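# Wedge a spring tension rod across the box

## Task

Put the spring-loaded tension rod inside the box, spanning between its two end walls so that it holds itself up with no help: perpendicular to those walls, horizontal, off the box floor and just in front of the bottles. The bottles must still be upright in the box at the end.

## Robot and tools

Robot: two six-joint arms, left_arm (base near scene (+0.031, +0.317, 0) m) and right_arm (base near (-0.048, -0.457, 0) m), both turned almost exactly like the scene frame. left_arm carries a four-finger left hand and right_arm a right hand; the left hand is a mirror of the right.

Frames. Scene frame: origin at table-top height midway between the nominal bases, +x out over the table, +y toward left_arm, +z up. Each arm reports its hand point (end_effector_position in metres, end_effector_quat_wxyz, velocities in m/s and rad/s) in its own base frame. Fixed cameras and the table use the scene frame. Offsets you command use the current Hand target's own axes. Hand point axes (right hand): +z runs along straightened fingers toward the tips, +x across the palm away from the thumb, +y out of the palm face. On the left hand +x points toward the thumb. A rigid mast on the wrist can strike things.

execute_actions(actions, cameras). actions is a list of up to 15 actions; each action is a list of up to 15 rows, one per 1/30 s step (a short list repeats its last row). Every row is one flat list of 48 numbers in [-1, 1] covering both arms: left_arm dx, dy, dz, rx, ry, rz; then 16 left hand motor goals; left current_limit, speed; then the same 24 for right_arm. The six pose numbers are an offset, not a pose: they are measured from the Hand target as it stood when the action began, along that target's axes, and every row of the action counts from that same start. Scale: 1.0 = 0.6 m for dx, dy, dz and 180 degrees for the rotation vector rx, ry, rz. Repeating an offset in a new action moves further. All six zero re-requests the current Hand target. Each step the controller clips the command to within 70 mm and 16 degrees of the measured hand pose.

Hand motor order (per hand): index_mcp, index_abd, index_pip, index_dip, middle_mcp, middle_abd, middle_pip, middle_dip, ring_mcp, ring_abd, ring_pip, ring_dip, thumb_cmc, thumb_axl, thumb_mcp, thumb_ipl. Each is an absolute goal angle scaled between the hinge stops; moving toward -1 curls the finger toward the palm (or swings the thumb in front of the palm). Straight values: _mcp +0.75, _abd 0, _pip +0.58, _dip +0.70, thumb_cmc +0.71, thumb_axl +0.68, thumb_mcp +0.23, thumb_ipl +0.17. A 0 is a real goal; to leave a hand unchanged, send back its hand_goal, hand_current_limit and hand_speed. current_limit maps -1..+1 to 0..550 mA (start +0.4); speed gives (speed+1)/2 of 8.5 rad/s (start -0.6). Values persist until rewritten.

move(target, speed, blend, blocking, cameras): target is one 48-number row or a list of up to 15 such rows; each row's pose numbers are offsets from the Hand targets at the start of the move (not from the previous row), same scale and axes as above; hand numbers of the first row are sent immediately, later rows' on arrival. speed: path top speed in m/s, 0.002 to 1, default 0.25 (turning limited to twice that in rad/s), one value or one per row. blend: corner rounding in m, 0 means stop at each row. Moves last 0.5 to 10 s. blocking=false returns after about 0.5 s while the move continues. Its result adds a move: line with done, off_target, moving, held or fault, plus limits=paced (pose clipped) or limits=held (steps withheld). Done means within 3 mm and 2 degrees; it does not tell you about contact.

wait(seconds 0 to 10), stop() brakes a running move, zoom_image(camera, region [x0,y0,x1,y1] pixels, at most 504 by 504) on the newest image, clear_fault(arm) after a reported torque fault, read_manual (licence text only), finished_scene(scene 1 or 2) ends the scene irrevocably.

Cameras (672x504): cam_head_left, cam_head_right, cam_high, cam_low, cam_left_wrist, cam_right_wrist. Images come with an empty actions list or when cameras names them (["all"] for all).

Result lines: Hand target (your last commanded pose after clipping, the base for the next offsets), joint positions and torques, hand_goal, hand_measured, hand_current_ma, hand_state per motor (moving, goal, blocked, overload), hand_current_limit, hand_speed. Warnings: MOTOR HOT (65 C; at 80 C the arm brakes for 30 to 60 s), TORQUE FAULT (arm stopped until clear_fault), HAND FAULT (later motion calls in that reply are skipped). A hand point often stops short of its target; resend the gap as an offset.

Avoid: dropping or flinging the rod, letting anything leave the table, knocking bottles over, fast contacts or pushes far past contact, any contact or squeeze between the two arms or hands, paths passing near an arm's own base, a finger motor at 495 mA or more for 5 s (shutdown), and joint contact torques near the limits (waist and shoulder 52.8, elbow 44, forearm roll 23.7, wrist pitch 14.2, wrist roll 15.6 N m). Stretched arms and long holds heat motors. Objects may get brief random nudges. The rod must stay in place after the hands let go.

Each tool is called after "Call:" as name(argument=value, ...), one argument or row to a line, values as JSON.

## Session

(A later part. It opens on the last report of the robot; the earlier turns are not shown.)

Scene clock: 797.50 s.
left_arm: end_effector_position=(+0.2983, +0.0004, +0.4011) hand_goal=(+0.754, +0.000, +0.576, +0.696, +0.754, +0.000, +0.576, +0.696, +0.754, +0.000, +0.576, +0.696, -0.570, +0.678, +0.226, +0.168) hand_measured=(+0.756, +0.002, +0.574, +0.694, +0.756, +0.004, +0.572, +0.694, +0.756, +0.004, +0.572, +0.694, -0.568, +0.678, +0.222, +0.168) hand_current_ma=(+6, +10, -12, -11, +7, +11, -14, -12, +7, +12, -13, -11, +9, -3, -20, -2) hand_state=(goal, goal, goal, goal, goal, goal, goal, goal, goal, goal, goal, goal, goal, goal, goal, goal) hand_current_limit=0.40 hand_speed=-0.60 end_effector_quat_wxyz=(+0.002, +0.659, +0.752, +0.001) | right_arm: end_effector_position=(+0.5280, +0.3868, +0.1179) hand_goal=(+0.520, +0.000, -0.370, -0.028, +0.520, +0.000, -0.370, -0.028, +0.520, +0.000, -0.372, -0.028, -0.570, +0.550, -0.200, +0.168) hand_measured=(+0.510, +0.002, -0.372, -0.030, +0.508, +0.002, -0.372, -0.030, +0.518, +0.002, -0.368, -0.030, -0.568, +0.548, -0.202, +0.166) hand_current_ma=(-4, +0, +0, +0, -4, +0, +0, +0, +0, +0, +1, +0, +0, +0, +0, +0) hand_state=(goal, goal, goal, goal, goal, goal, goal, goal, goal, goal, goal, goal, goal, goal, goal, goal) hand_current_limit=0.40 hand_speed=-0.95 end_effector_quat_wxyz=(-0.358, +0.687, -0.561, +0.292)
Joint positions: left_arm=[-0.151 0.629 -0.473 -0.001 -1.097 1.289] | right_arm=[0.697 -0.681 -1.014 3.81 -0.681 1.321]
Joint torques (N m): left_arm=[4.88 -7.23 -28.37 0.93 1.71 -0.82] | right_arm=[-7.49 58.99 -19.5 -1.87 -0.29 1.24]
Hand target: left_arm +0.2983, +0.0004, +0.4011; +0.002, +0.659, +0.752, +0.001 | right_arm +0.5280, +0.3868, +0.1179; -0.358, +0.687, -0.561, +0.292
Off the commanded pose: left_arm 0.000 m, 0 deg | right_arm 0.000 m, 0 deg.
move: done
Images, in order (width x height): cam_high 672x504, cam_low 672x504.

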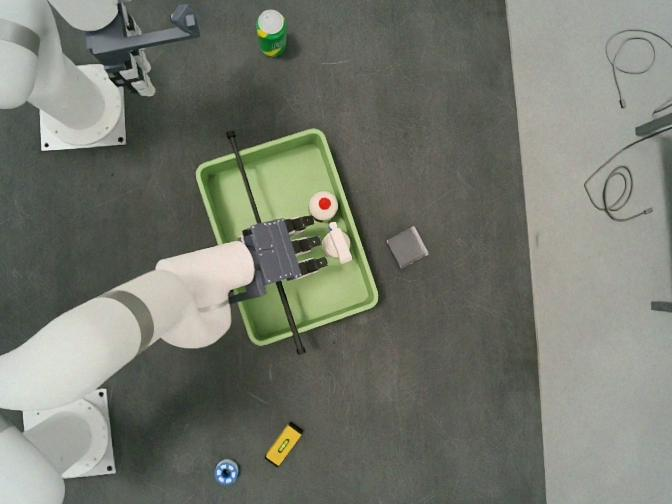

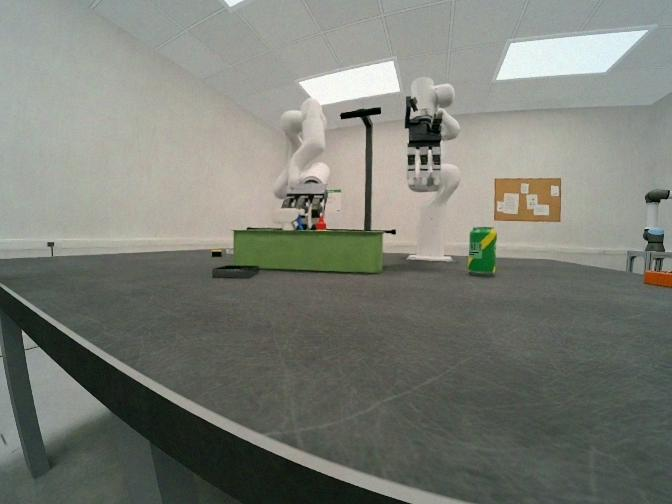

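Call:
move(
  target=[
    [0,0,0,0,0,0, 0.754,0,0.576,0.696,0.754,0,0.576,0.696,0.754,0,0.576,0.696,-0.571,0.678,0.226,0.168,0.4,-0.6, 0,0,0,0,0,0, 0.60,0,-0.37,-0.029,0.60,0,-0.37,-0.029,0.60,0,-0.372,-0.029,-0.571,0.55,0.1,0.168,0.4,-0.9],
    [0,0,0,0,0,0, 0.754,0,0.576,0.696,0.754,0,0.576,0.696,0.754,0,0.576,0.696,-0.571,0.678,0.226,0.168,0.4,-0.6, 0,-0.04,-0.028,0,0,0, 0.60,0,-0.37,-0.029,0.60,0,-0.37,-0.029,0.60,0,-0.372,-0.029,-0.571,0.55,0.1,0.168,0.4,-0.9],
  ],
  speed=0.03,
  cameras=["cam_high","cam_low"],
)

Call:
zoom_image(
  camera="cam_high",
  region=[160, 90, 400, 370],
)

Scene clock: 808.47 s.
left_arm: end_effector_position=(+0.2983, +0.0004, +0.4011) hand_goal=(+0.754, +0.000, +0.576, +0.696, +0.754, +0.000, +0.576, +0.696, +0.754, +0.000, +0.576, +0.696, -0.570, +0.678, +0.226, +0.168) hand_measured=(+0.756, +0.002, +0.574, +0.694, +0.756, +0.004, +0.572, +0.694, +0.756, +0.004, +0.572, +0.694, -0.568, +0.678, +0.222, +0.168) hand_current_ma=(+6, +10, -12, -11, +7, +11, -14, -12, +7, +12, -13, -11, +9, -3, -20, -2) hand_state=(goal, goal, goal, goal, goal, goal, goal, goal, goal, goal, goal, goal, goal, goal, goal, goal) hand_current_limit=0.40 hand_speed=-0.60 end_effector_quat_wxyz=(+0.002, +0.659, +0.752, +0.001) | right_arm: end_effector_position=(+0.5280, +0.3868, +0.1472) hand_goal=(+0.600, +0.000, -0.370, -0.028, +0.600, +0.000, -0.370, -0.028, +0.600, +0.000, -0.372, -0.028, -0.570, +0.550, +0.100, +0.168) hand_measured=(+0.588, +0.002, -0.372, -0.030, +0.588, +0.002, -0.372, -0.030, +0.588, +0.002, -0.368, -0.030, -0.568, +0.548, +0.094, +0.166) hand_current_ma=(-4, +0, +0, +0, -5, +0, +0, +0, -5, +0, +1, +0, +0, +0, -2, +0) hand_state=(goal, goal, goal, goal, goal, goal, goal, goal, goal, goal, goal, goal, goal, goal, goal, goal) hand_current_limit=0.40 hand_speed=-0.90 end_effector_quat_wxyz=(-0.358, +0.687, -0.561, +0.292)
Joint positions: left_arm=[-0.151 0.629 -0.473 -0.001 -1.097 1.289] | right_arm=[0.697 -0.622 -1.008 3.853 -0.64 1.266]
Joint torques (N m): left_arm=[4.75 -6.5 -27.72 1.57 1.81 -0.7] | right_arm=[12.14 56.65 -11.59 2.34 0.87 -1.44]
Hand target: left_arm +0.2983, +0.0004, +0.4011; +0.002, +0.659, +0.752, +0.001 | right_arm +0.5280, +0.3868, +0.1472; -0.358, +0.687, -0.561, +0.292
Off the commanded pose: left_arm 0.000 m, 0 deg | right_arm 0.000 m, 0 deg.
move: done
Images, in order (width x height): cam_high 672x504, cam_low 672x504.

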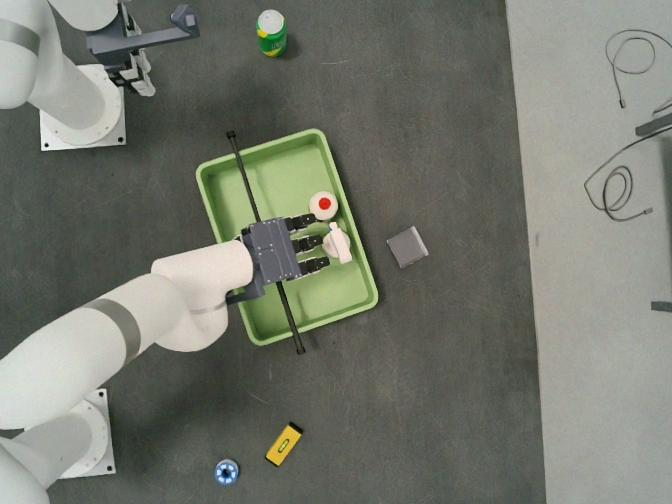

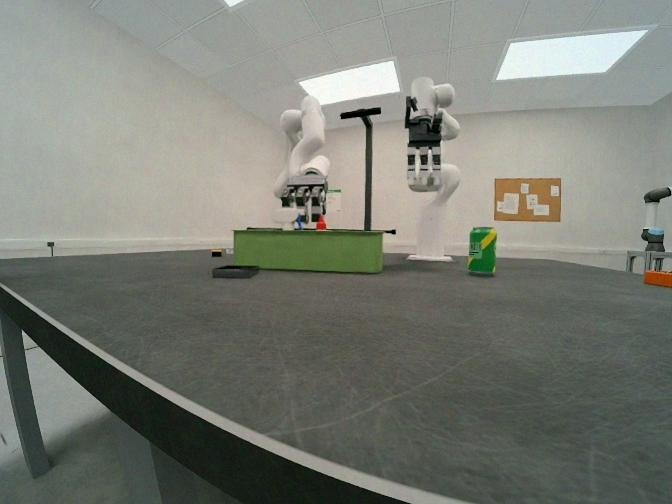

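Scaled by 1.800 from the camera's 672x504 image, which has a finer 960x720 frame.

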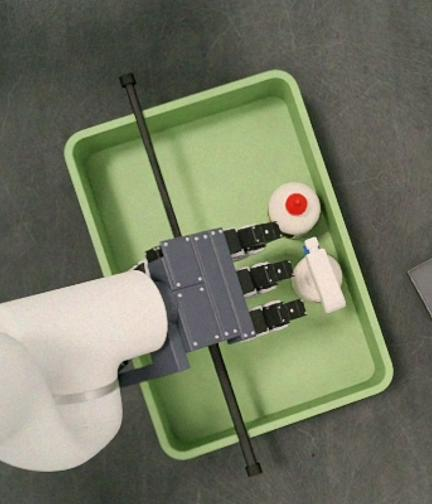

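Call:
move(
  target=[
    [0,0,0,0,0,0, 0.754,0,0.576,0.696,0.754,0,0.576,0.696,0.754,0,0.576,0.696,-0.571,0.678,0.226,0.168,0.4,-0.6, 0,-0.1638,-0.1148,0,0,0, 0.60,0,-0.37,-0.029,0.60,0,-0.37,-0.029,0.60,0,-0.372,-0.029,-0.571,0.678,0.1,0.168,0.4,-0.6],
    [0,0,0,0,0,0, 0.754,0,0.576,0.696,0.754,0,0.576,0.696,0.754,0,0.576,0.696,0.714,0.678,0.226,0.168,0.4,-0.6, 0.363,-0.1855,-0.2668,0,0,-0.5, 0.754,0,0.576,0.696,0.754,0,0.576,0.696,0.754,0,0.576,0.696,0.714,0.678,0.226,0.168,0.4,-0.6],
    [0,0,0,0,0,0, 0.754,0,0.576,0.696,0.754,0,0.576,0.696,0.754,0,0.576,0.696,0.714,0.678,0.226,0.168,0.4,-0.6, 0.363,-0.1855,-0.2668,0,-0.3815,-0.9234, 0.754,0,0.576,0.696,0.754,0,0.576,0.696,0.754,0,0.576,0.696,0.714,0.678,0.226,0.168,0.4,-0.6],
  ],
  speed=0.25,
  cameras=["all"],
)

Call:
zoom_image(
  camera="cam_high",
  region=[160, 90, 400, 370],
)

Call:
zoom_image(
  camera="cam_head_left",
  region=[210, 160, 420, 320],
)

Scene clock: 926.07 s.
left_arm: end_effector_position=(+0.2983, +0.0004, +0.4011) hand_goal=(+0.754, +0.000, +0.576, +0.696, +0.754, +0.000, +0.576, +0.696, +0.754, +0.000, +0.576, +0.696, +0.714, +0.678, +0.226, +0.168) hand_measured=(+0.756, +0.002, +0.574, +0.694, +0.756, +0.004, +0.572, +0.694, +0.756, +0.004, +0.572, +0.694, +0.712, +0.678, +0.222, +0.168) hand_current_ma=(+6, +10, -12, -11, +7, +11, -14, -12, +7, +12, -13, -11, -11, -3, -20, -2) hand_state=(goal, goal, goal, goal, goal, goal, goal, goal, goal, goal, goal, goal, goal, goal, goal, goal) hand_current_limit=0.40 hand_speed=-0.60 end_effector_quat_wxyz=(+0.002, +0.659, +0.752, +0.001) | right_arm: end_effector_position=(+0.5056, +0.1599, +0.3301) hand_goal=(+0.754, +0.000, +0.576, +0.696, +0.754, +0.000, +0.576, +0.696, +0.754, +0.000, +0.576, +0.696, +0.714, +0.678, +0.226, +0.168) hand_measured=(+0.754, +0.002, +0.574, +0.694, +0.754, +0.002, +0.574, +0.694, +0.754, +0.002, +0.574, +0.694, +0.714, +0.676, +0.220, +0.166) hand_current_ma=(+0, +0, +0, +0, +0, +0, +0, +0, +0, +0, +0, +0, +0, +0, -3, +0) hand_state=(goal, goal, goal, goal, goal, goal, goal, goal, goal, goal, goal, goal, goal, goal, goal, goal) hand_current_limit=0.40 hand_speed=-0.60 end_effector_quat_wxyz=(+0.056, +0.631, +0.771, +0.069)
Joint positions: left_arm=[-0.151 0.629 -0.473 -0.001 -1.097 1.289] | right_arm=[0.392 -0.049 -0.767 3.079 0.545 -1.327]
Joint torques (N m): left_arm=[4.14 -6.38 -27.75 1.84 1.62 -0.64] | right_arm=[-15.29 16.43 -35.38 -2.16 1.74 -1.38]
Hand target: left_arm +0.2983, +0.0004, +0.4011; +0.002, +0.659, +0.752, +0.001 | right_arm +0.5056, +0.1599, +0.3301; +0.056, +0.631, +0.771, +0.069
Off the commanded pose: left_arm 0.000 m, 0 deg | right_arm 0.000 m, 0 deg.
move: done
camera_calibration:
cam_left_wrist: T_world_to_cam=[[-0.545825, -0.837808, 0.0123491, 0.123232], [-0.595486, 0.398238, 0.697713, -0.142646], [-0.589467, 0.373475, -0.716271, 0.58716], [0, 0, 0, 1]] pos_world=[0.328431, -0.0592374, 0.51857]
cam_right_wrist: T_world_to_cam=[[0.761315, -0.644044, 0.0748816, -0.270718], [-0.549799, -0.580024, 0.601076, 0.129019], [-0.343686, -0.498778, -0.795676, 0.636827], [0, 0, 0, 1]] pos_world=[0.495905, 0.218115, 0.449429]

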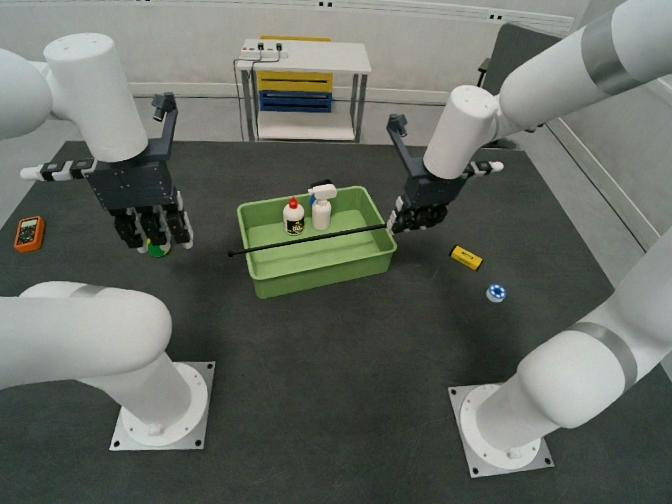

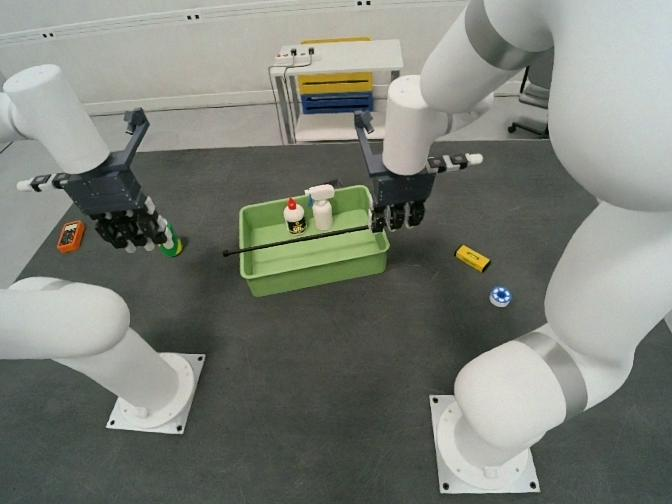

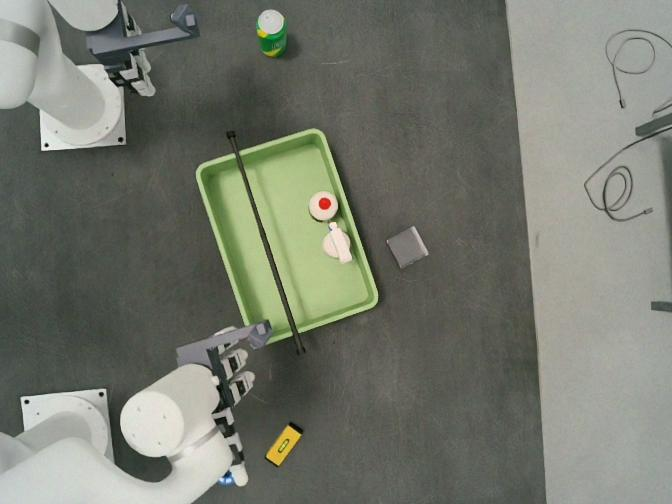

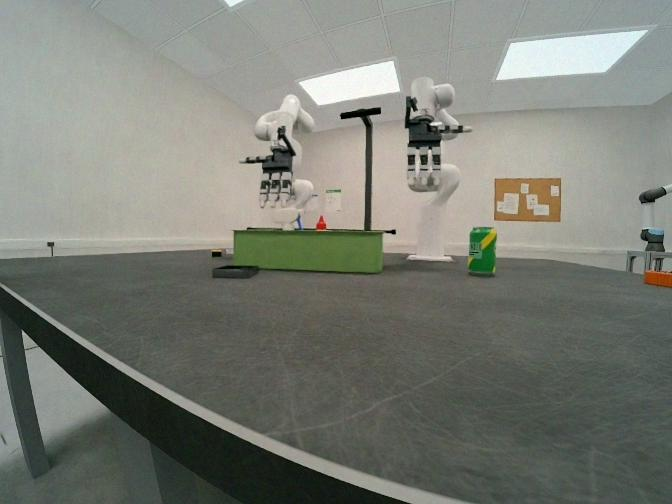

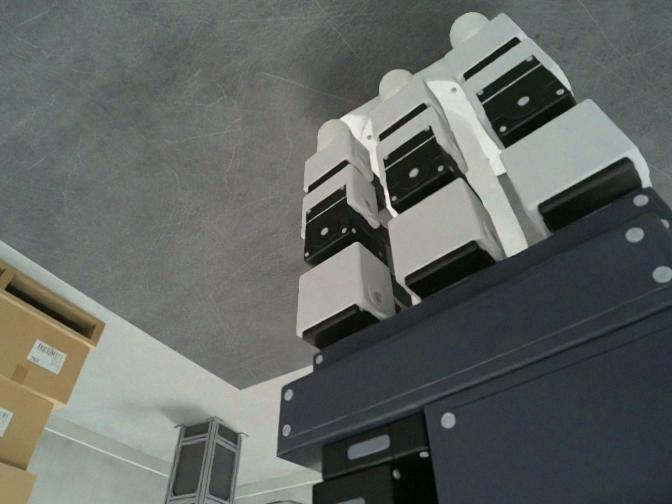

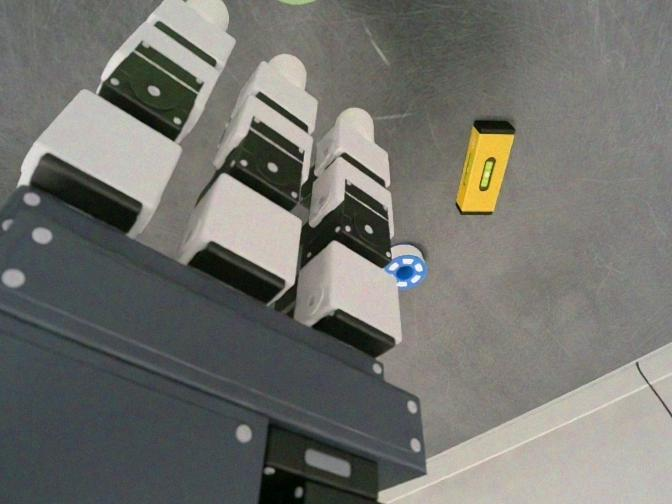

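Scaled by 1.800 from the camera's 672x504 image, which has a finer 960x720 frame.

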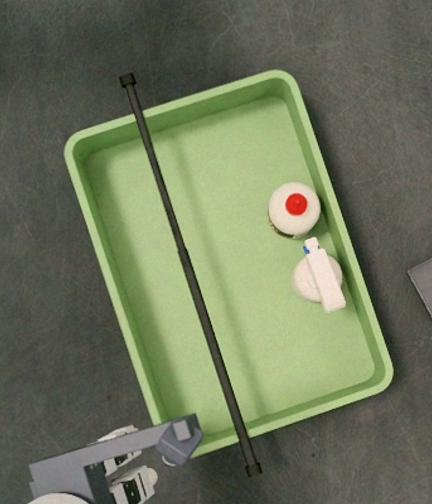

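Scaled by 2.400 from the camera's 672x504 image, which has a finer 960x720 frame.

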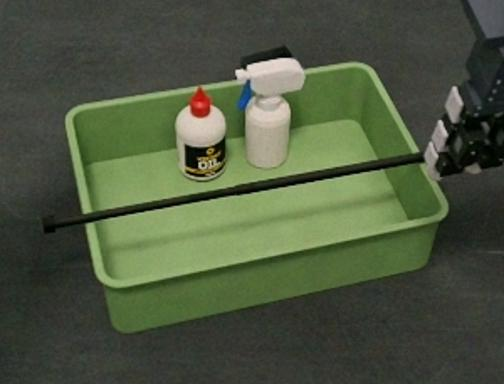

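Call:
zoom_image(
  camera="cam_high",
  region=[200, 120, 280, 200],
)

Call:
zoom_image(
  camera="cam_high",
  region=[250, 285, 330, 365],
)

Scaled by 6.300 from the camera's 672x504 image, which has a finer 960x720 frame.

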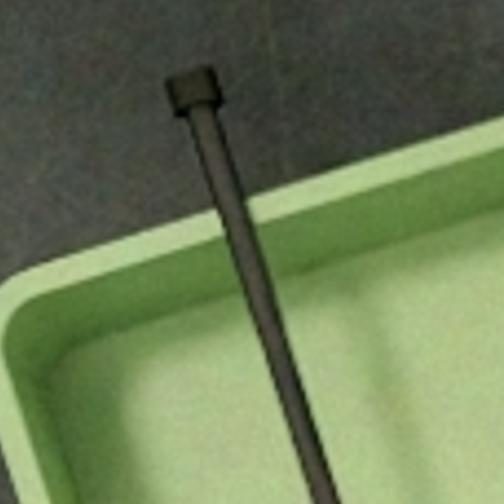

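Scaled by 6.300 from the camera's 672x504 image, which has a finer 960x720 frame.

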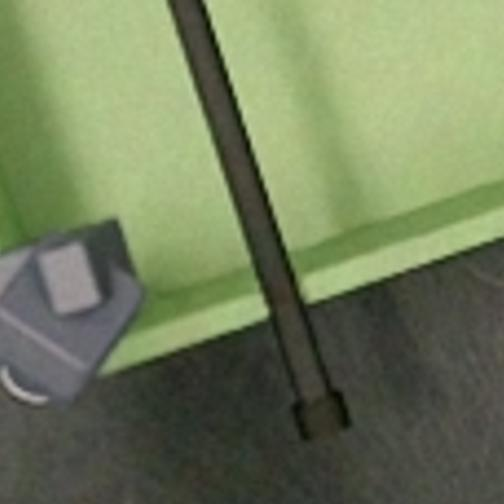

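Call:
move(
  target=[0,0,0,0,0,0, 0.754,0,0.576,0.696,0.754,0,0.576,0.696,0.754,0,0.576,0.696,0.714,0.678,0.226,0.168,0.4,-0.6, 0.111,0.083,0.106,0,0,0, 0.754,0,0.576,0.696,0.754,0,0.576,0.696,0.754,0,0.576,0.696,0.714,0.678,0.226,0.168,0.4,-0.6],
  speed=0.15,
  cameras=["all"],
)

Call:
zoom_image(
  camera="cam_high",
  region=[200, 200, 360, 380],
)

Call:
zoom_image(
  camera="cam_head_right",
  region=[300, 130, 500, 300],
)

Scene clock: 986.57 s.
left_arm: end_effector_position=(+0.2983, +0.0004, +0.4011) hand_goal=(+0.754, +0.000, +0.576, +0.696, +0.754, +0.000, +0.576, +0.696, +0.754, +0.000, +0.576, +0.696, +0.714, +0.678, +0.226, +0.168) hand_measured=(+0.756, +0.002, +0.574, +0.694, +0.756, +0.004, +0.572, +0.694, +0.756, +0.004, +0.572, +0.694, +0.712, +0.678, +0.222, +0.168) hand_current_ma=(+6, +10, -12, -11, +7, +11, -14, -12, +7, +12, -13, -11, -11, -3, -20, -2) hand_state=(goal, goal, goal, goal, goal, goal, goal, goal, goal, goal, goal, goal, goal, goal, goal, goal) hand_current_limit=0.40 hand_speed=-0.60 end_effector_quat_wxyz=(+0.002, +0.659, +0.752, +0.001) | right_arm: end_effector_position=(+0.5514, +0.2372, +0.2764) hand_goal=(+0.754, +0.000, +0.576, +0.696, +0.754, +0.000, +0.576, +0.696, +0.754, +0.000, +0.576, +0.696, +0.714, +0.678, +0.226, +0.168) hand_measured=(+0.754, +0.002, +0.574, +0.694, +0.754, +0.002, +0.574, +0.694, +0.754, +0.002, +0.574, +0.694, +0.714, +0.676, +0.220, +0.166) hand_current_ma=(+0, +0, +0, +0, +0, +0, +0, +0, +0, +0, +0, +0, +0, +0, -3, +0) hand_state=(goal, goal, goal, goal, goal, goal, goal, goal, goal, goal, goal, goal, goal, goal, goal, goal) hand_current_limit=0.40 hand_speed=-0.60 end_effector_quat_wxyz=(+0.056, +0.631, +0.771, +0.069)
Joint positions: left_arm=[-0.151 0.629 -0.473 -0.001 -1.097 1.289] | right_arm=[0.503 -0.304 -0.928 3.025 0.457 -1.167]
Joint torques (N m): left_arm=[3.38 -7.32 -28.06 2.45 1.8 -0.7] | right_arm=[18.92 30.37 -34.15 -2.81 -2.2 1.27]
Hand target: left_arm +0.2983, +0.0004, +0.4011; +0.002, +0.659, +0.752, +0.001 | right_arm +0.5514, +0.2372, +0.2764; +0.056, +0.631, +0.771, +0.069
Off the commanded pose: left_arm 0.000 m, 0 deg | right_arm 0.000 m, 0 deg.
move: done
camera_calibration:
cam_left_wrist: T_world_to_cam=[[-0.545825, -0.837808, 0.0123491, 0.123232], [-0.595486, 0.398238, 0.697713, -0.142646], [-0.589467, 0.373475, -0.716271, 0.58716], [0, 0, 0, 1]] pos_world=[0.328431, -0.0592374, 0.51857]
cam_right_wrist: T_world_to_cam=[[0.761363, -0.643974, 0.0749939, -0.251864], [-0.549799, -0.580022, 0.601079, 0.231372], [-0.343581, -0.49887, -0.795663, 0.648282], [0, 0, 0, 1]] pos_world=[0.541706, 0.295415, 0.395629]

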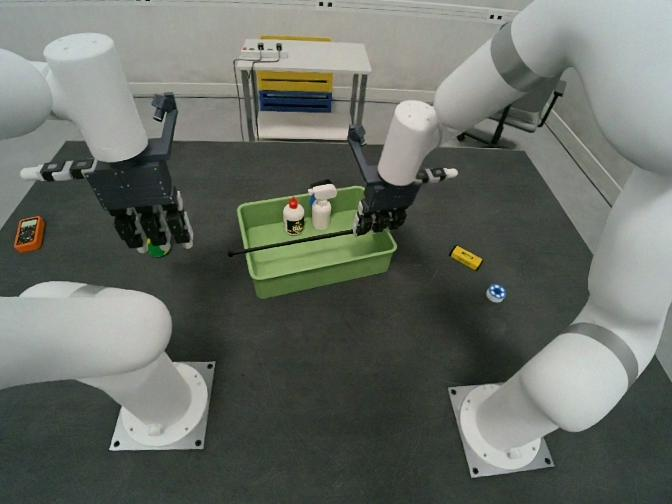

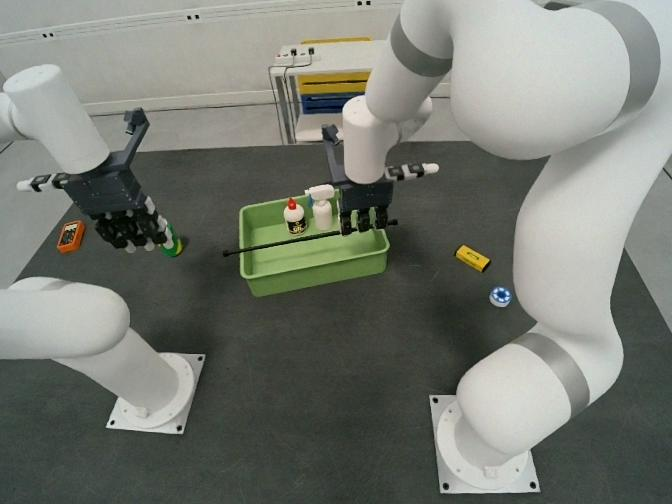

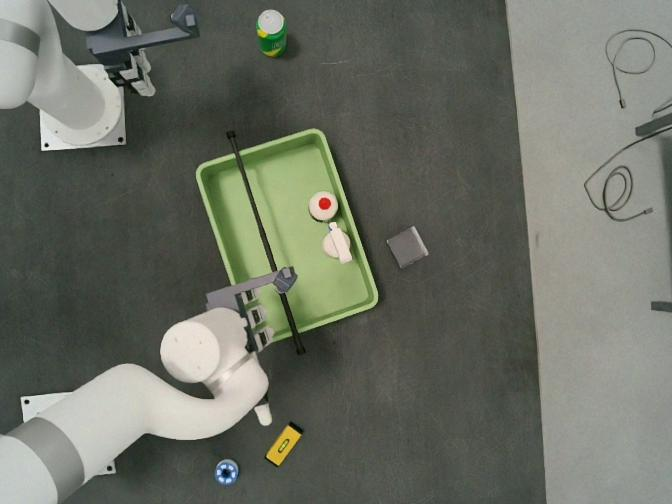

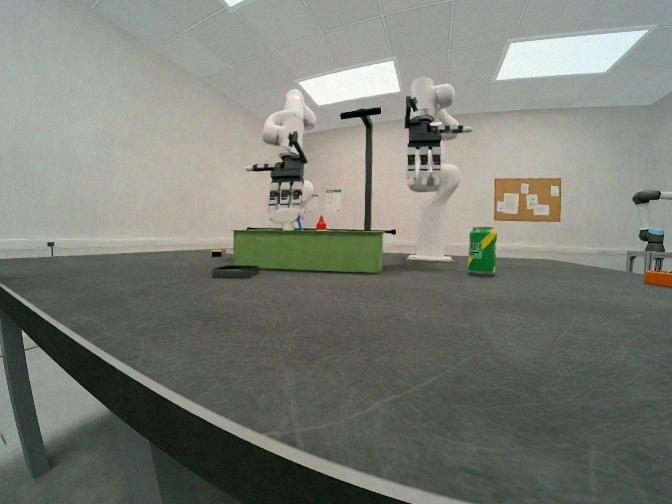

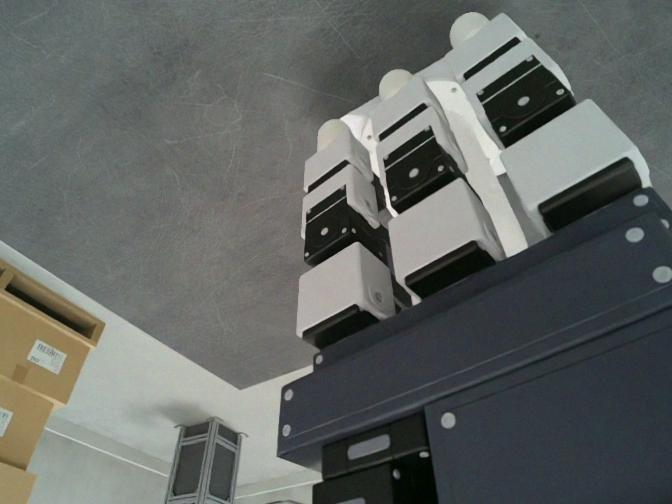

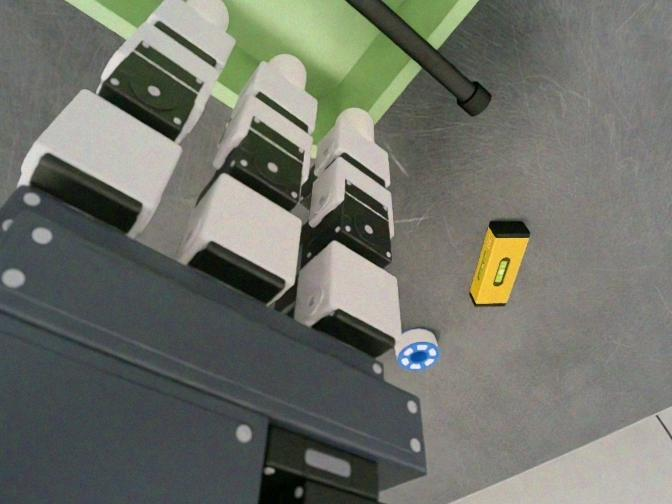

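Scaled by 2.800 from the camera's 672x504 image, which has a finer 960x720 frame.

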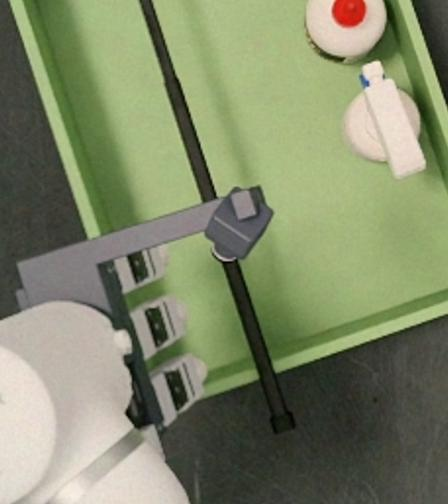

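Scaled by 2.520 from the camera's 672x504 image, which has a finer 960x720 frame.

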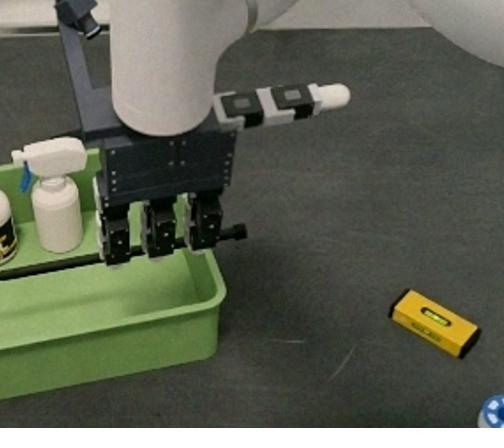

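Call:
move(
  target=[
    [0,0,0,0,0,0, 0.754,0,0.576,0.696,0.754,0,0.576,0.696,0.754,0,0.576,0.696,0.714,0.678,0.226,0.168,0.4,-0.6, 0.0117,0,0.1883,0,0,0, 0.754,0,0.576,0.696,0.754,0,0.576,0.696,0.754,0,0.576,0.696,0.714,0.678,0.226,0.168,0.4,-0.6],
  ],
  speed=0.06,
  cameras=["cam_high","cam_head_right","cam_right_wrist","cam_low"],
)

Call:
zoom_image(
  camera="cam_head_right",
  region=[280, 160, 440, 300],
)

Scene clock: 1010.40 s.
left_arm: end_effector_position=(+0.2983, +0.0004, +0.4011) hand_goal=(+0.754, +0.000, +0.576, +0.696, +0.754, +0.000, +0.576, +0.696, +0.754, +0.000, +0.576, +0.696, +0.714, +0.678, +0.226, +0.168) hand_measured=(+0.756, +0.002, +0.574, +0.694, +0.756, +0.004, +0.572, +0.694, +0.756, +0.004, +0.572, +0.694, +0.712, +0.678, +0.222, +0.168) hand_current_ma=(+6, +10, -12, -11, +7, +11, -14, -12, +7, +12, -13, -11, -11, -3, -20, -2) hand_state=(goal, goal, goal, goal, goal, goal, goal, goal, goal, goal, goal, goal, goal, goal, goal, goal) hand_current_limit=0.40 hand_speed=-0.60 end_effector_quat_wxyz=(+0.002, +0.659, +0.752, +0.001) | right_arm: end_effector_position=(+0.5695, +0.2482, +0.1652) hand_goal=(+0.754, +0.000, +0.576, +0.696, +0.754, +0.000, +0.576, +0.696, +0.754, +0.000, +0.576, +0.696, +0.714, +0.678, +0.226, +0.168) hand_measured=(+0.754, +0.002, +0.574, +0.694, +0.754, +0.002, +0.574, +0.694, +0.754, +0.002, +0.574, +0.694, +0.714, +0.676, +0.220, +0.166) hand_current_ma=(+0, +0, +0, +0, +0, +0, +0, +0, +0, +0, +0, +0, +0, +0, -3, +0) hand_state=(goal, goal, goal, goal, goal, goal, goal, goal, goal, goal, goal, goal, goal, goal, goal, goal) hand_current_limit=0.40 hand_speed=-0.60 end_effector_quat_wxyz=(+0.055, +0.631, +0.771, +0.069)
Joint positions: left_arm=[-0.151 0.629 -0.473 -0.001 -1.097 1.289] | right_arm=[0.505 -0.542 -0.952 2.927 0.245 -1.061]
Joint torques (N m): left_arm=[6 -8.22 -26.54 2.97 1.68 -0.67] | right_arm=[18.92 35.83 -31.13 -1.89 -2.25 1.46]
Hand target: left_arm +0.2983, +0.0004, +0.4011; +0.002, +0.659, +0.752, +0.001 | right_arm +0.5695, +0.2482, +0.1652; +0.056, +0.631, +0.771, +0.069
Off the commanded pose: left_arm 0.000 m, 0 deg | right_arm 0.000 m, 0 deg.
move: done
camera_calibration:
cam_right_wrist: T_world_to_cam=[[0.761405, -0.643929, 0.0749482, -0.250254], [-0.54974, -0.580071, 0.601085, 0.314464], [-0.343581, -0.498871, -0.795663, 0.57159], [0, 0, 0, 1]] pos_world=[0.559806, 0.306415, 0.284529]
Images, in order (width x height): cam_head_right 672x504, cam_high 672x504, cam_low 672x504, cam_right_wrist 672x504.

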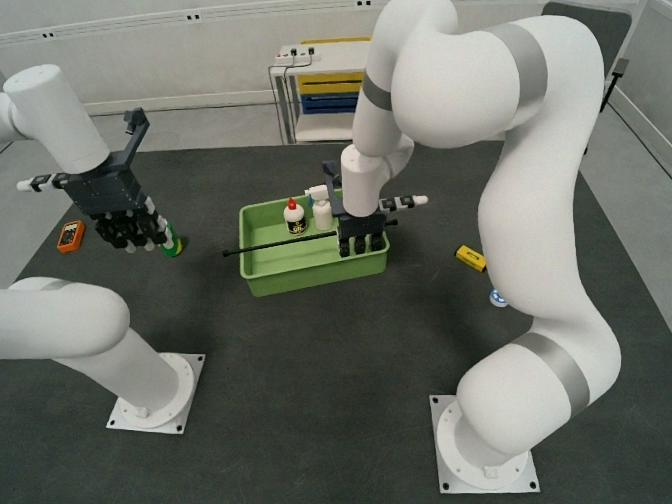

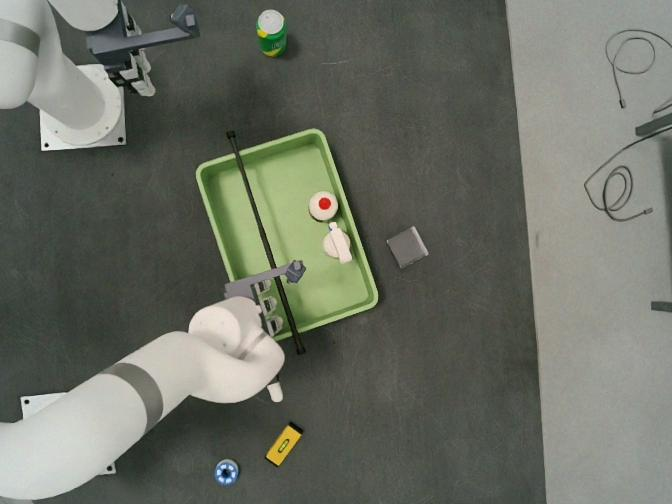

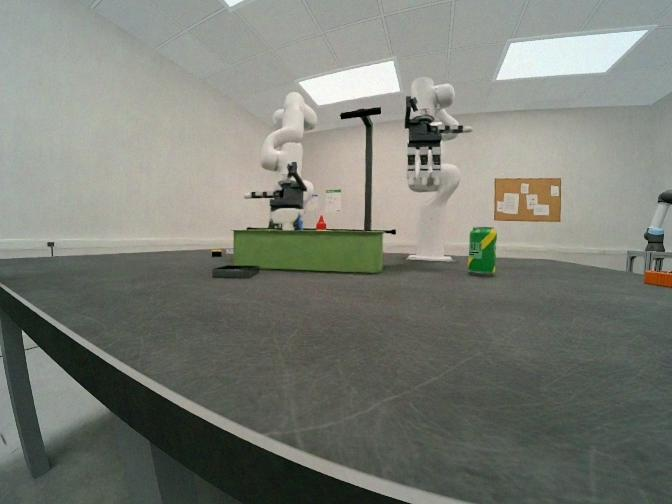

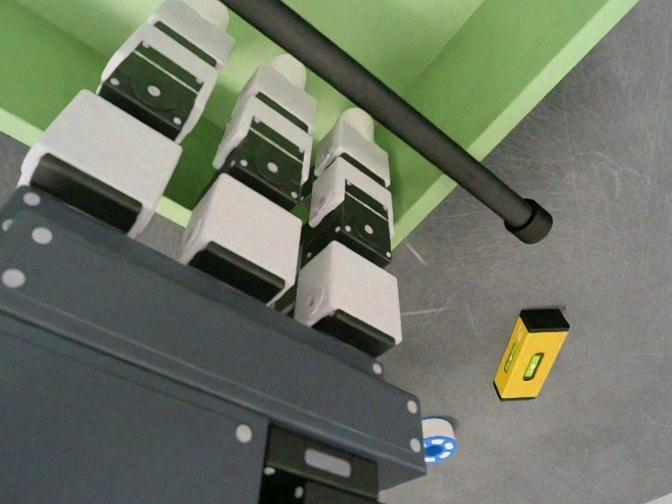

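Scaled by 3.150 from the camera's 672x504 image, which has a finer 960x720 frame.

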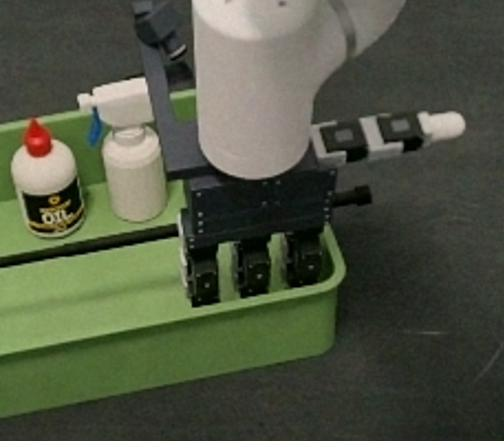

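Call:
move(
  target=[
    [0,0,0,0,0,0, 0.754,0,0.576,0.696,0.754,0,0.576,0.696,0.754,0,0.576,0.696,0.714,0.678,0.226,0.168,0.4,-0.6, 0,0,0,0,0,0, 0.754,0,0.576,-0.464,0.754,0,0.576,-0.464,0.754,0,0.576,-0.464,0.714,0.678,0.226,0.168,0.4,-0.6],
    [0,0,0,0,0,0, 0.754,0,0.576,0.696,0.754,0,0.576,0.696,0.754,0,0.576,0.696,0.714,0.678,0.226,0.168,0.4,-0.6, 0,0,0.0733,0,0,0, 0.754,0,0.576,-0.464,0.754,0,0.576,-0.464,0.754,0,0.576,-0.464,0.714,0.678,0.226,0.168,0.4,-0.6],
    [0,0,0,0,0,0, 0.754,0,0.576,0.696,0.754,0,0.576,0.696,0.754,0,0.576,0.696,0.714,0.678,0.226,0.168,0.4,-0.6, 0,0,0.0733,0,0,0, 0.754,0,-0.299,-0.464,0.754,0,-0.299,-0.464,0.754,0,-0.299,-0.464,0.714,0.678,0.226,0.168,0.4,-0.6],
    [0,0,0,0,0,0, 0.754,0,0.576,0.696,0.754,0,0.576,0.696,0.754,0,0.576,0.696,0.714,0.678,0.226,0.168,0.4,-0.6, 0,0.02,0.0933,0,0,0, 0.754,0,-0.299,-0.464,0.754,0,-0.299,-0.464,0.754,0,-0.299,-0.464,0.714,0.678,0.226,0.168,0.4,-0.6],
  ],
  speed=0.05,
  cameras=["cam_high","cam_head_right","cam_right_wrist","cam_low"],
)

Call:
zoom_image(
  camera="cam_head_right",
  region=[280, 160, 440, 300],
)

Scene clock: 1030.43 s.
left_arm: end_effector_position=(+0.2983, +0.0004, +0.4011) hand_goal=(+0.754, +0.000, +0.576, +0.696, +0.754, +0.000, +0.576, +0.696, +0.754, +0.000, +0.576, +0.696, +0.714, +0.678, +0.226, +0.168) hand_measured=(+0.756, +0.002, +0.574, +0.694, +0.756, +0.004, +0.572, +0.694, +0.756, +0.004, +0.572, +0.694, +0.712, +0.678, +0.222, +0.168) hand_current_ma=(+6, +10, -12, -11, +7, +11, -14, -12, +7, +12, -13, -11, -11, -3, -20, -2) hand_state=(goal, goal, goal, goal, goal, goal, goal, goal, goal, goal, goal, goal, goal, goal, goal, goal) hand_current_limit=0.40 hand_speed=-0.60 end_effector_quat_wxyz=(+0.002, +0.659, +0.752, +0.001) | right_arm: end_effector_position=(+0.5908, +0.2527, +0.1123) hand_goal=(+0.754, +0.000, -0.298, -0.464, +0.754, +0.000, -0.298, -0.464, +0.754, +0.000, -0.298, -0.464, +0.714, +0.678, +0.226, +0.168) hand_measured=(+0.754, +0.002, -0.292, -0.460, +0.754, +0.002, -0.292, -0.460, +0.754, +0.002, -0.292, -0.460, +0.714, +0.676, +0.220, +0.166) hand_current_ma=(+0, +0, +1, +0, +0, +0, +2, +0, +0, +0, +2, +0, +0, +0, -3, +0) hand_state=(goal, goal, goal, goal, goal, goal, goal, goal, goal, goal, goal, goal, goal, goal, goal, goal) hand_current_limit=0.40 hand_speed=-0.60 end_effector_quat_wxyz=(+0.056, +0.631, +0.771, +0.069)
Joint positions: left_arm=[-0.151 0.629 -0.473 -0.001 -1.097 1.289] | right_arm=[0.493 -0.684 -1.022 2.851 0.174 -0.996]
Joint torques (N m): left_arm=[3.41 -6 -26.78 3.48 1.69 -0.73] | right_arm=[-16.22 40.57 -30.34 2.11 1.26 -1.4]
Hand target: left_arm +0.2983, +0.0004, +0.4011; +0.002, +0.659, +0.752, +0.001 | right_arm +0.5907, +0.2526, +0.1122; +0.056, +0.631, +0.771, +0.069
Off the commanded pose: left_arm 0.000 m, 0 deg | right_arm 0.000 m, 0 deg.
move: done
camera_calibration:
cam_right_wrist: T_world_to_cam=[[0.76138, -0.643954, 0.0749901, -0.259578], [-0.549959, -0.580296, 0.600667, 0.360824], [-0.343286, -0.498578, -0.795974, 0.538707], [0, 0, 0, 1]] pos_world=[0.581006, 0.310816, 0.231528]
Images, in order (width x height): cam_head_right 672x504, cam_high 672x504, cam_low 672x504, cam_right_wrist 672x504.

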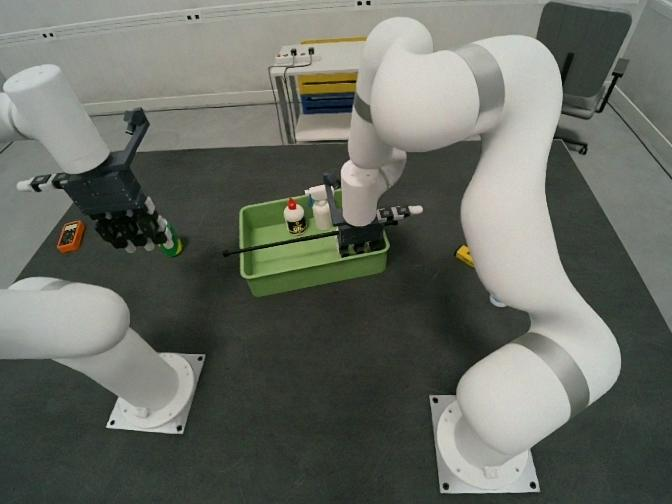

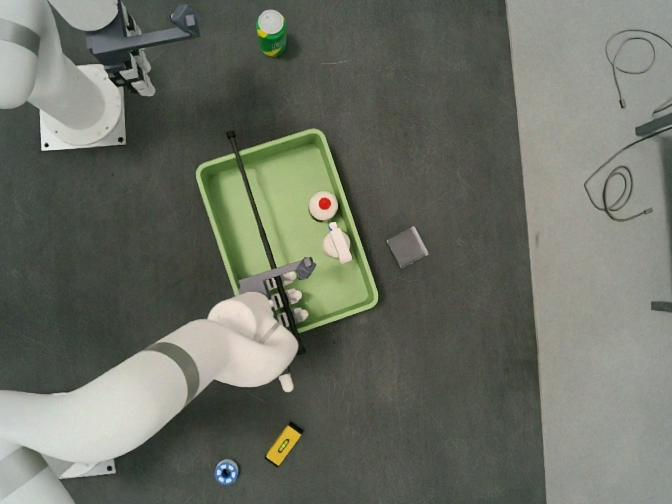

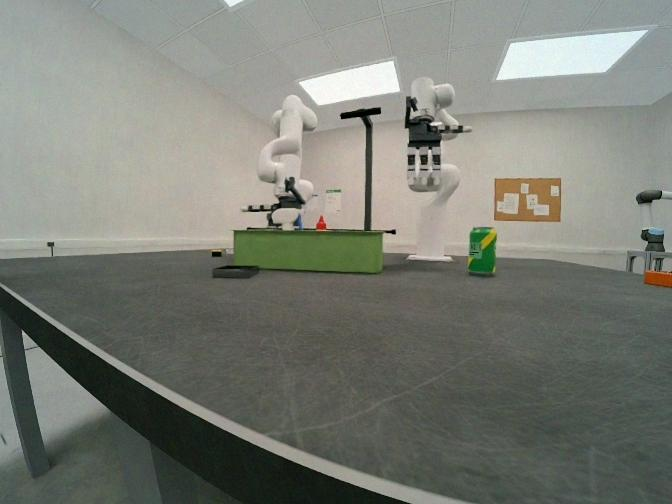

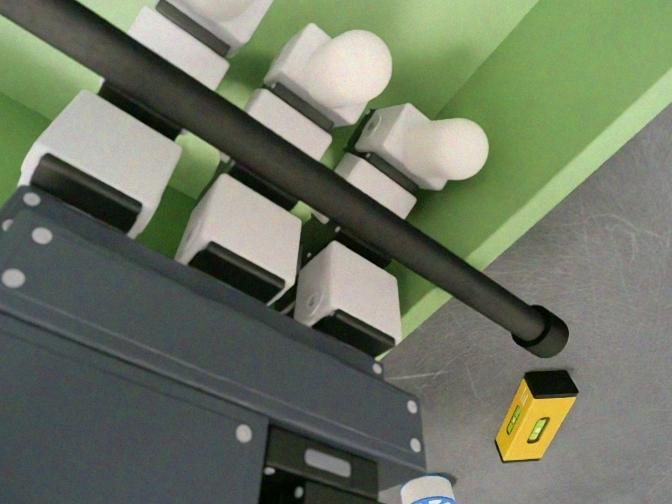

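Scaled by 3.150 from the camera's 672x504 image, which has a finer 960x720 frame.

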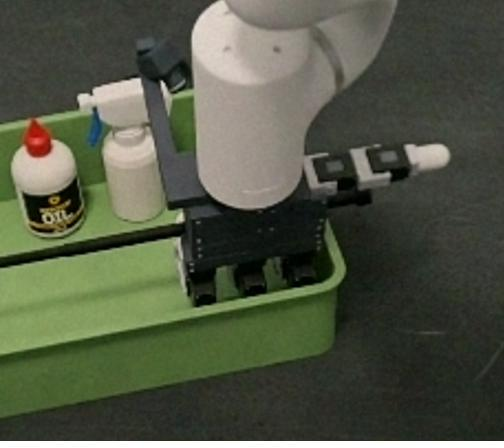

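Call:
move(
  target=[
    [0,0,0,0,0,0, 0.754,0,0.576,0.696,0.754,0,0.576,0.696,0.754,0,0.576,0.696,0.714,0.678,0.226,0.168,0.4,-0.6, 0,0.011,0.003,0,0,0, 0.754,0,-0.299,-0.464,0.754,0,-0.299,-0.464,0.754,0,-0.299,-0.464,0.714,0.678,0.226,0.168,0.4,-0.8],
    [0,0,0,0,0,0, 0.754,0,0.576,0.696,0.754,0,0.576,0.696,0.754,0,0.576,0.696,0.714,0.678,0.226,0.168,0.4,-0.6, 0,0.011,0.003,0,0,0, 0.754,0,-0.95,-0.50,0.754,0,-0.95,-0.50,0.754,0,-0.95,-0.50,0.714,0.678,0.226,0.168,0.4,-0.8],
  ],
  speed=0.03,
  cameras=["cam_high","cam_right_wrist"],
)

Scene clock: 1039.93 s.
left_arm: end_effector_position=(+0.2983, +0.0004, +0.4011) hand_goal=(+0.754, +0.000, +0.576, +0.696, +0.754, +0.000, +0.576, +0.696, +0.754, +0.000, +0.576, +0.696, +0.714, +0.678, +0.226, +0.168) hand_measured=(+0.756, +0.002, +0.574, +0.694, +0.756, +0.004, +0.572, +0.694, +0.756, +0.004, +0.572, +0.694, +0.712, +0.678, +0.222, +0.168) hand_current_ma=(+6, +10, -12, -11, +7, +11, -14, -12, +7, +12, -13, -11, -11, -3, -20, -2) hand_state=(goal, goal, goal, goal, goal, goal, goal, goal, goal, goal, goal, goal, goal, goal, goal, goal) hand_current_limit=0.40 hand_speed=-0.60 end_effector_quat_wxyz=(+0.002, +0.659, +0.752, +0.001) | right_arm: end_effector_position=(+0.5974, +0.2539, +0.1116) hand_goal=(+0.754, +0.000, -0.950, -0.500, +0.754, +0.000, -0.950, -0.500, +0.754, +0.000, -0.950, -0.500, +0.714, +0.678, +0.226, +0.168) hand_measured=(+0.754, +0.002, -0.912, -0.488, +0.754, +0.002, -0.912, -0.488, +0.756, +0.002, -0.912, -0.490, +0.714, +0.676, +0.220, +0.166) hand_current_ma=(+0, +0, +33, +4, +0, +0, +34, +4, +0, +0, +33, +4, +0, +0, -3, +0) hand_state=(goal, goal, blocked, goal, goal, goal, blocked, goal, goal, goal, blocked, goal, goal, goal, goal, goal) hand_current_limit=0.40 hand_speed=-0.80 end_effector_quat_wxyz=(+0.056, +0.631, +0.771, +0.069)
Joint positions: left_arm=[-0.151 0.629 -0.473 -0.001 -1.097 1.289] | right_arm=[0.489 -0.696 -1.042 2.868 0.182 -1.016]
Joint torques (N m): left_arm=[3.87 -6.22 -27.09 3.34 1.81 -0.65] | right_arm=[-14.78 42.29 -29.86 2.11 1.49 -1.13]
Hand target: left_arm +0.2983, +0.0004, +0.4011; +0.002, +0.659, +0.752, +0.001 | right_arm +0.5974, +0.2539, +0.1116; +0.056, +0.631, +0.771, +0.069
Off the commanded pose: left_arm 0.000 m, 0 deg | right_arm 0.000 m, 0 deg.
move: done
camera_calibration:
cam_right_wrist: T_world_to_cam=[[0.761381, -0.643964, 0.0748945, -0.263765], [-0.549701, -0.580013, 0.601176, 0.365324], [-0.343696, -0.498894, -0.795599, 0.541352], [0, 0, 0, 1]] pos_world=[0.587705, 0.312115, 0.23083]
Images, in order (width x height): cam_high 672x504, cam_right_wrist 672x504.

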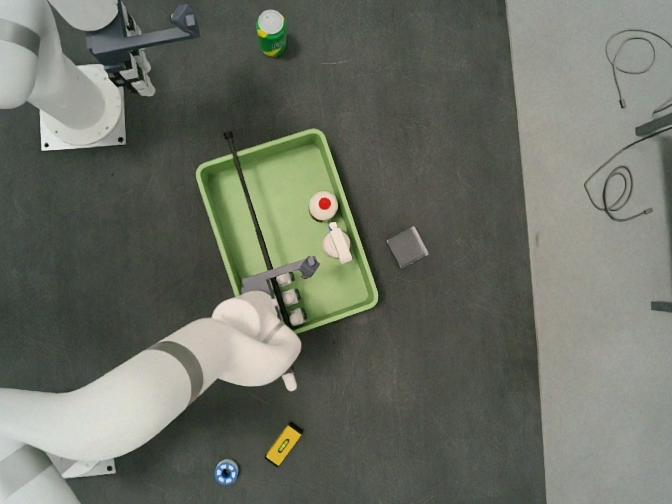

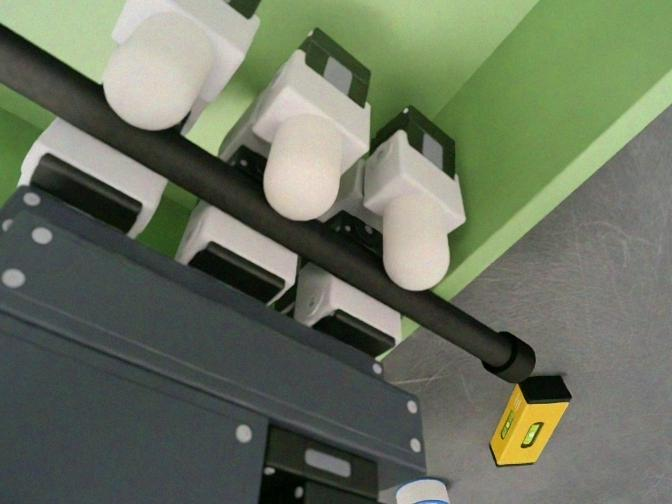

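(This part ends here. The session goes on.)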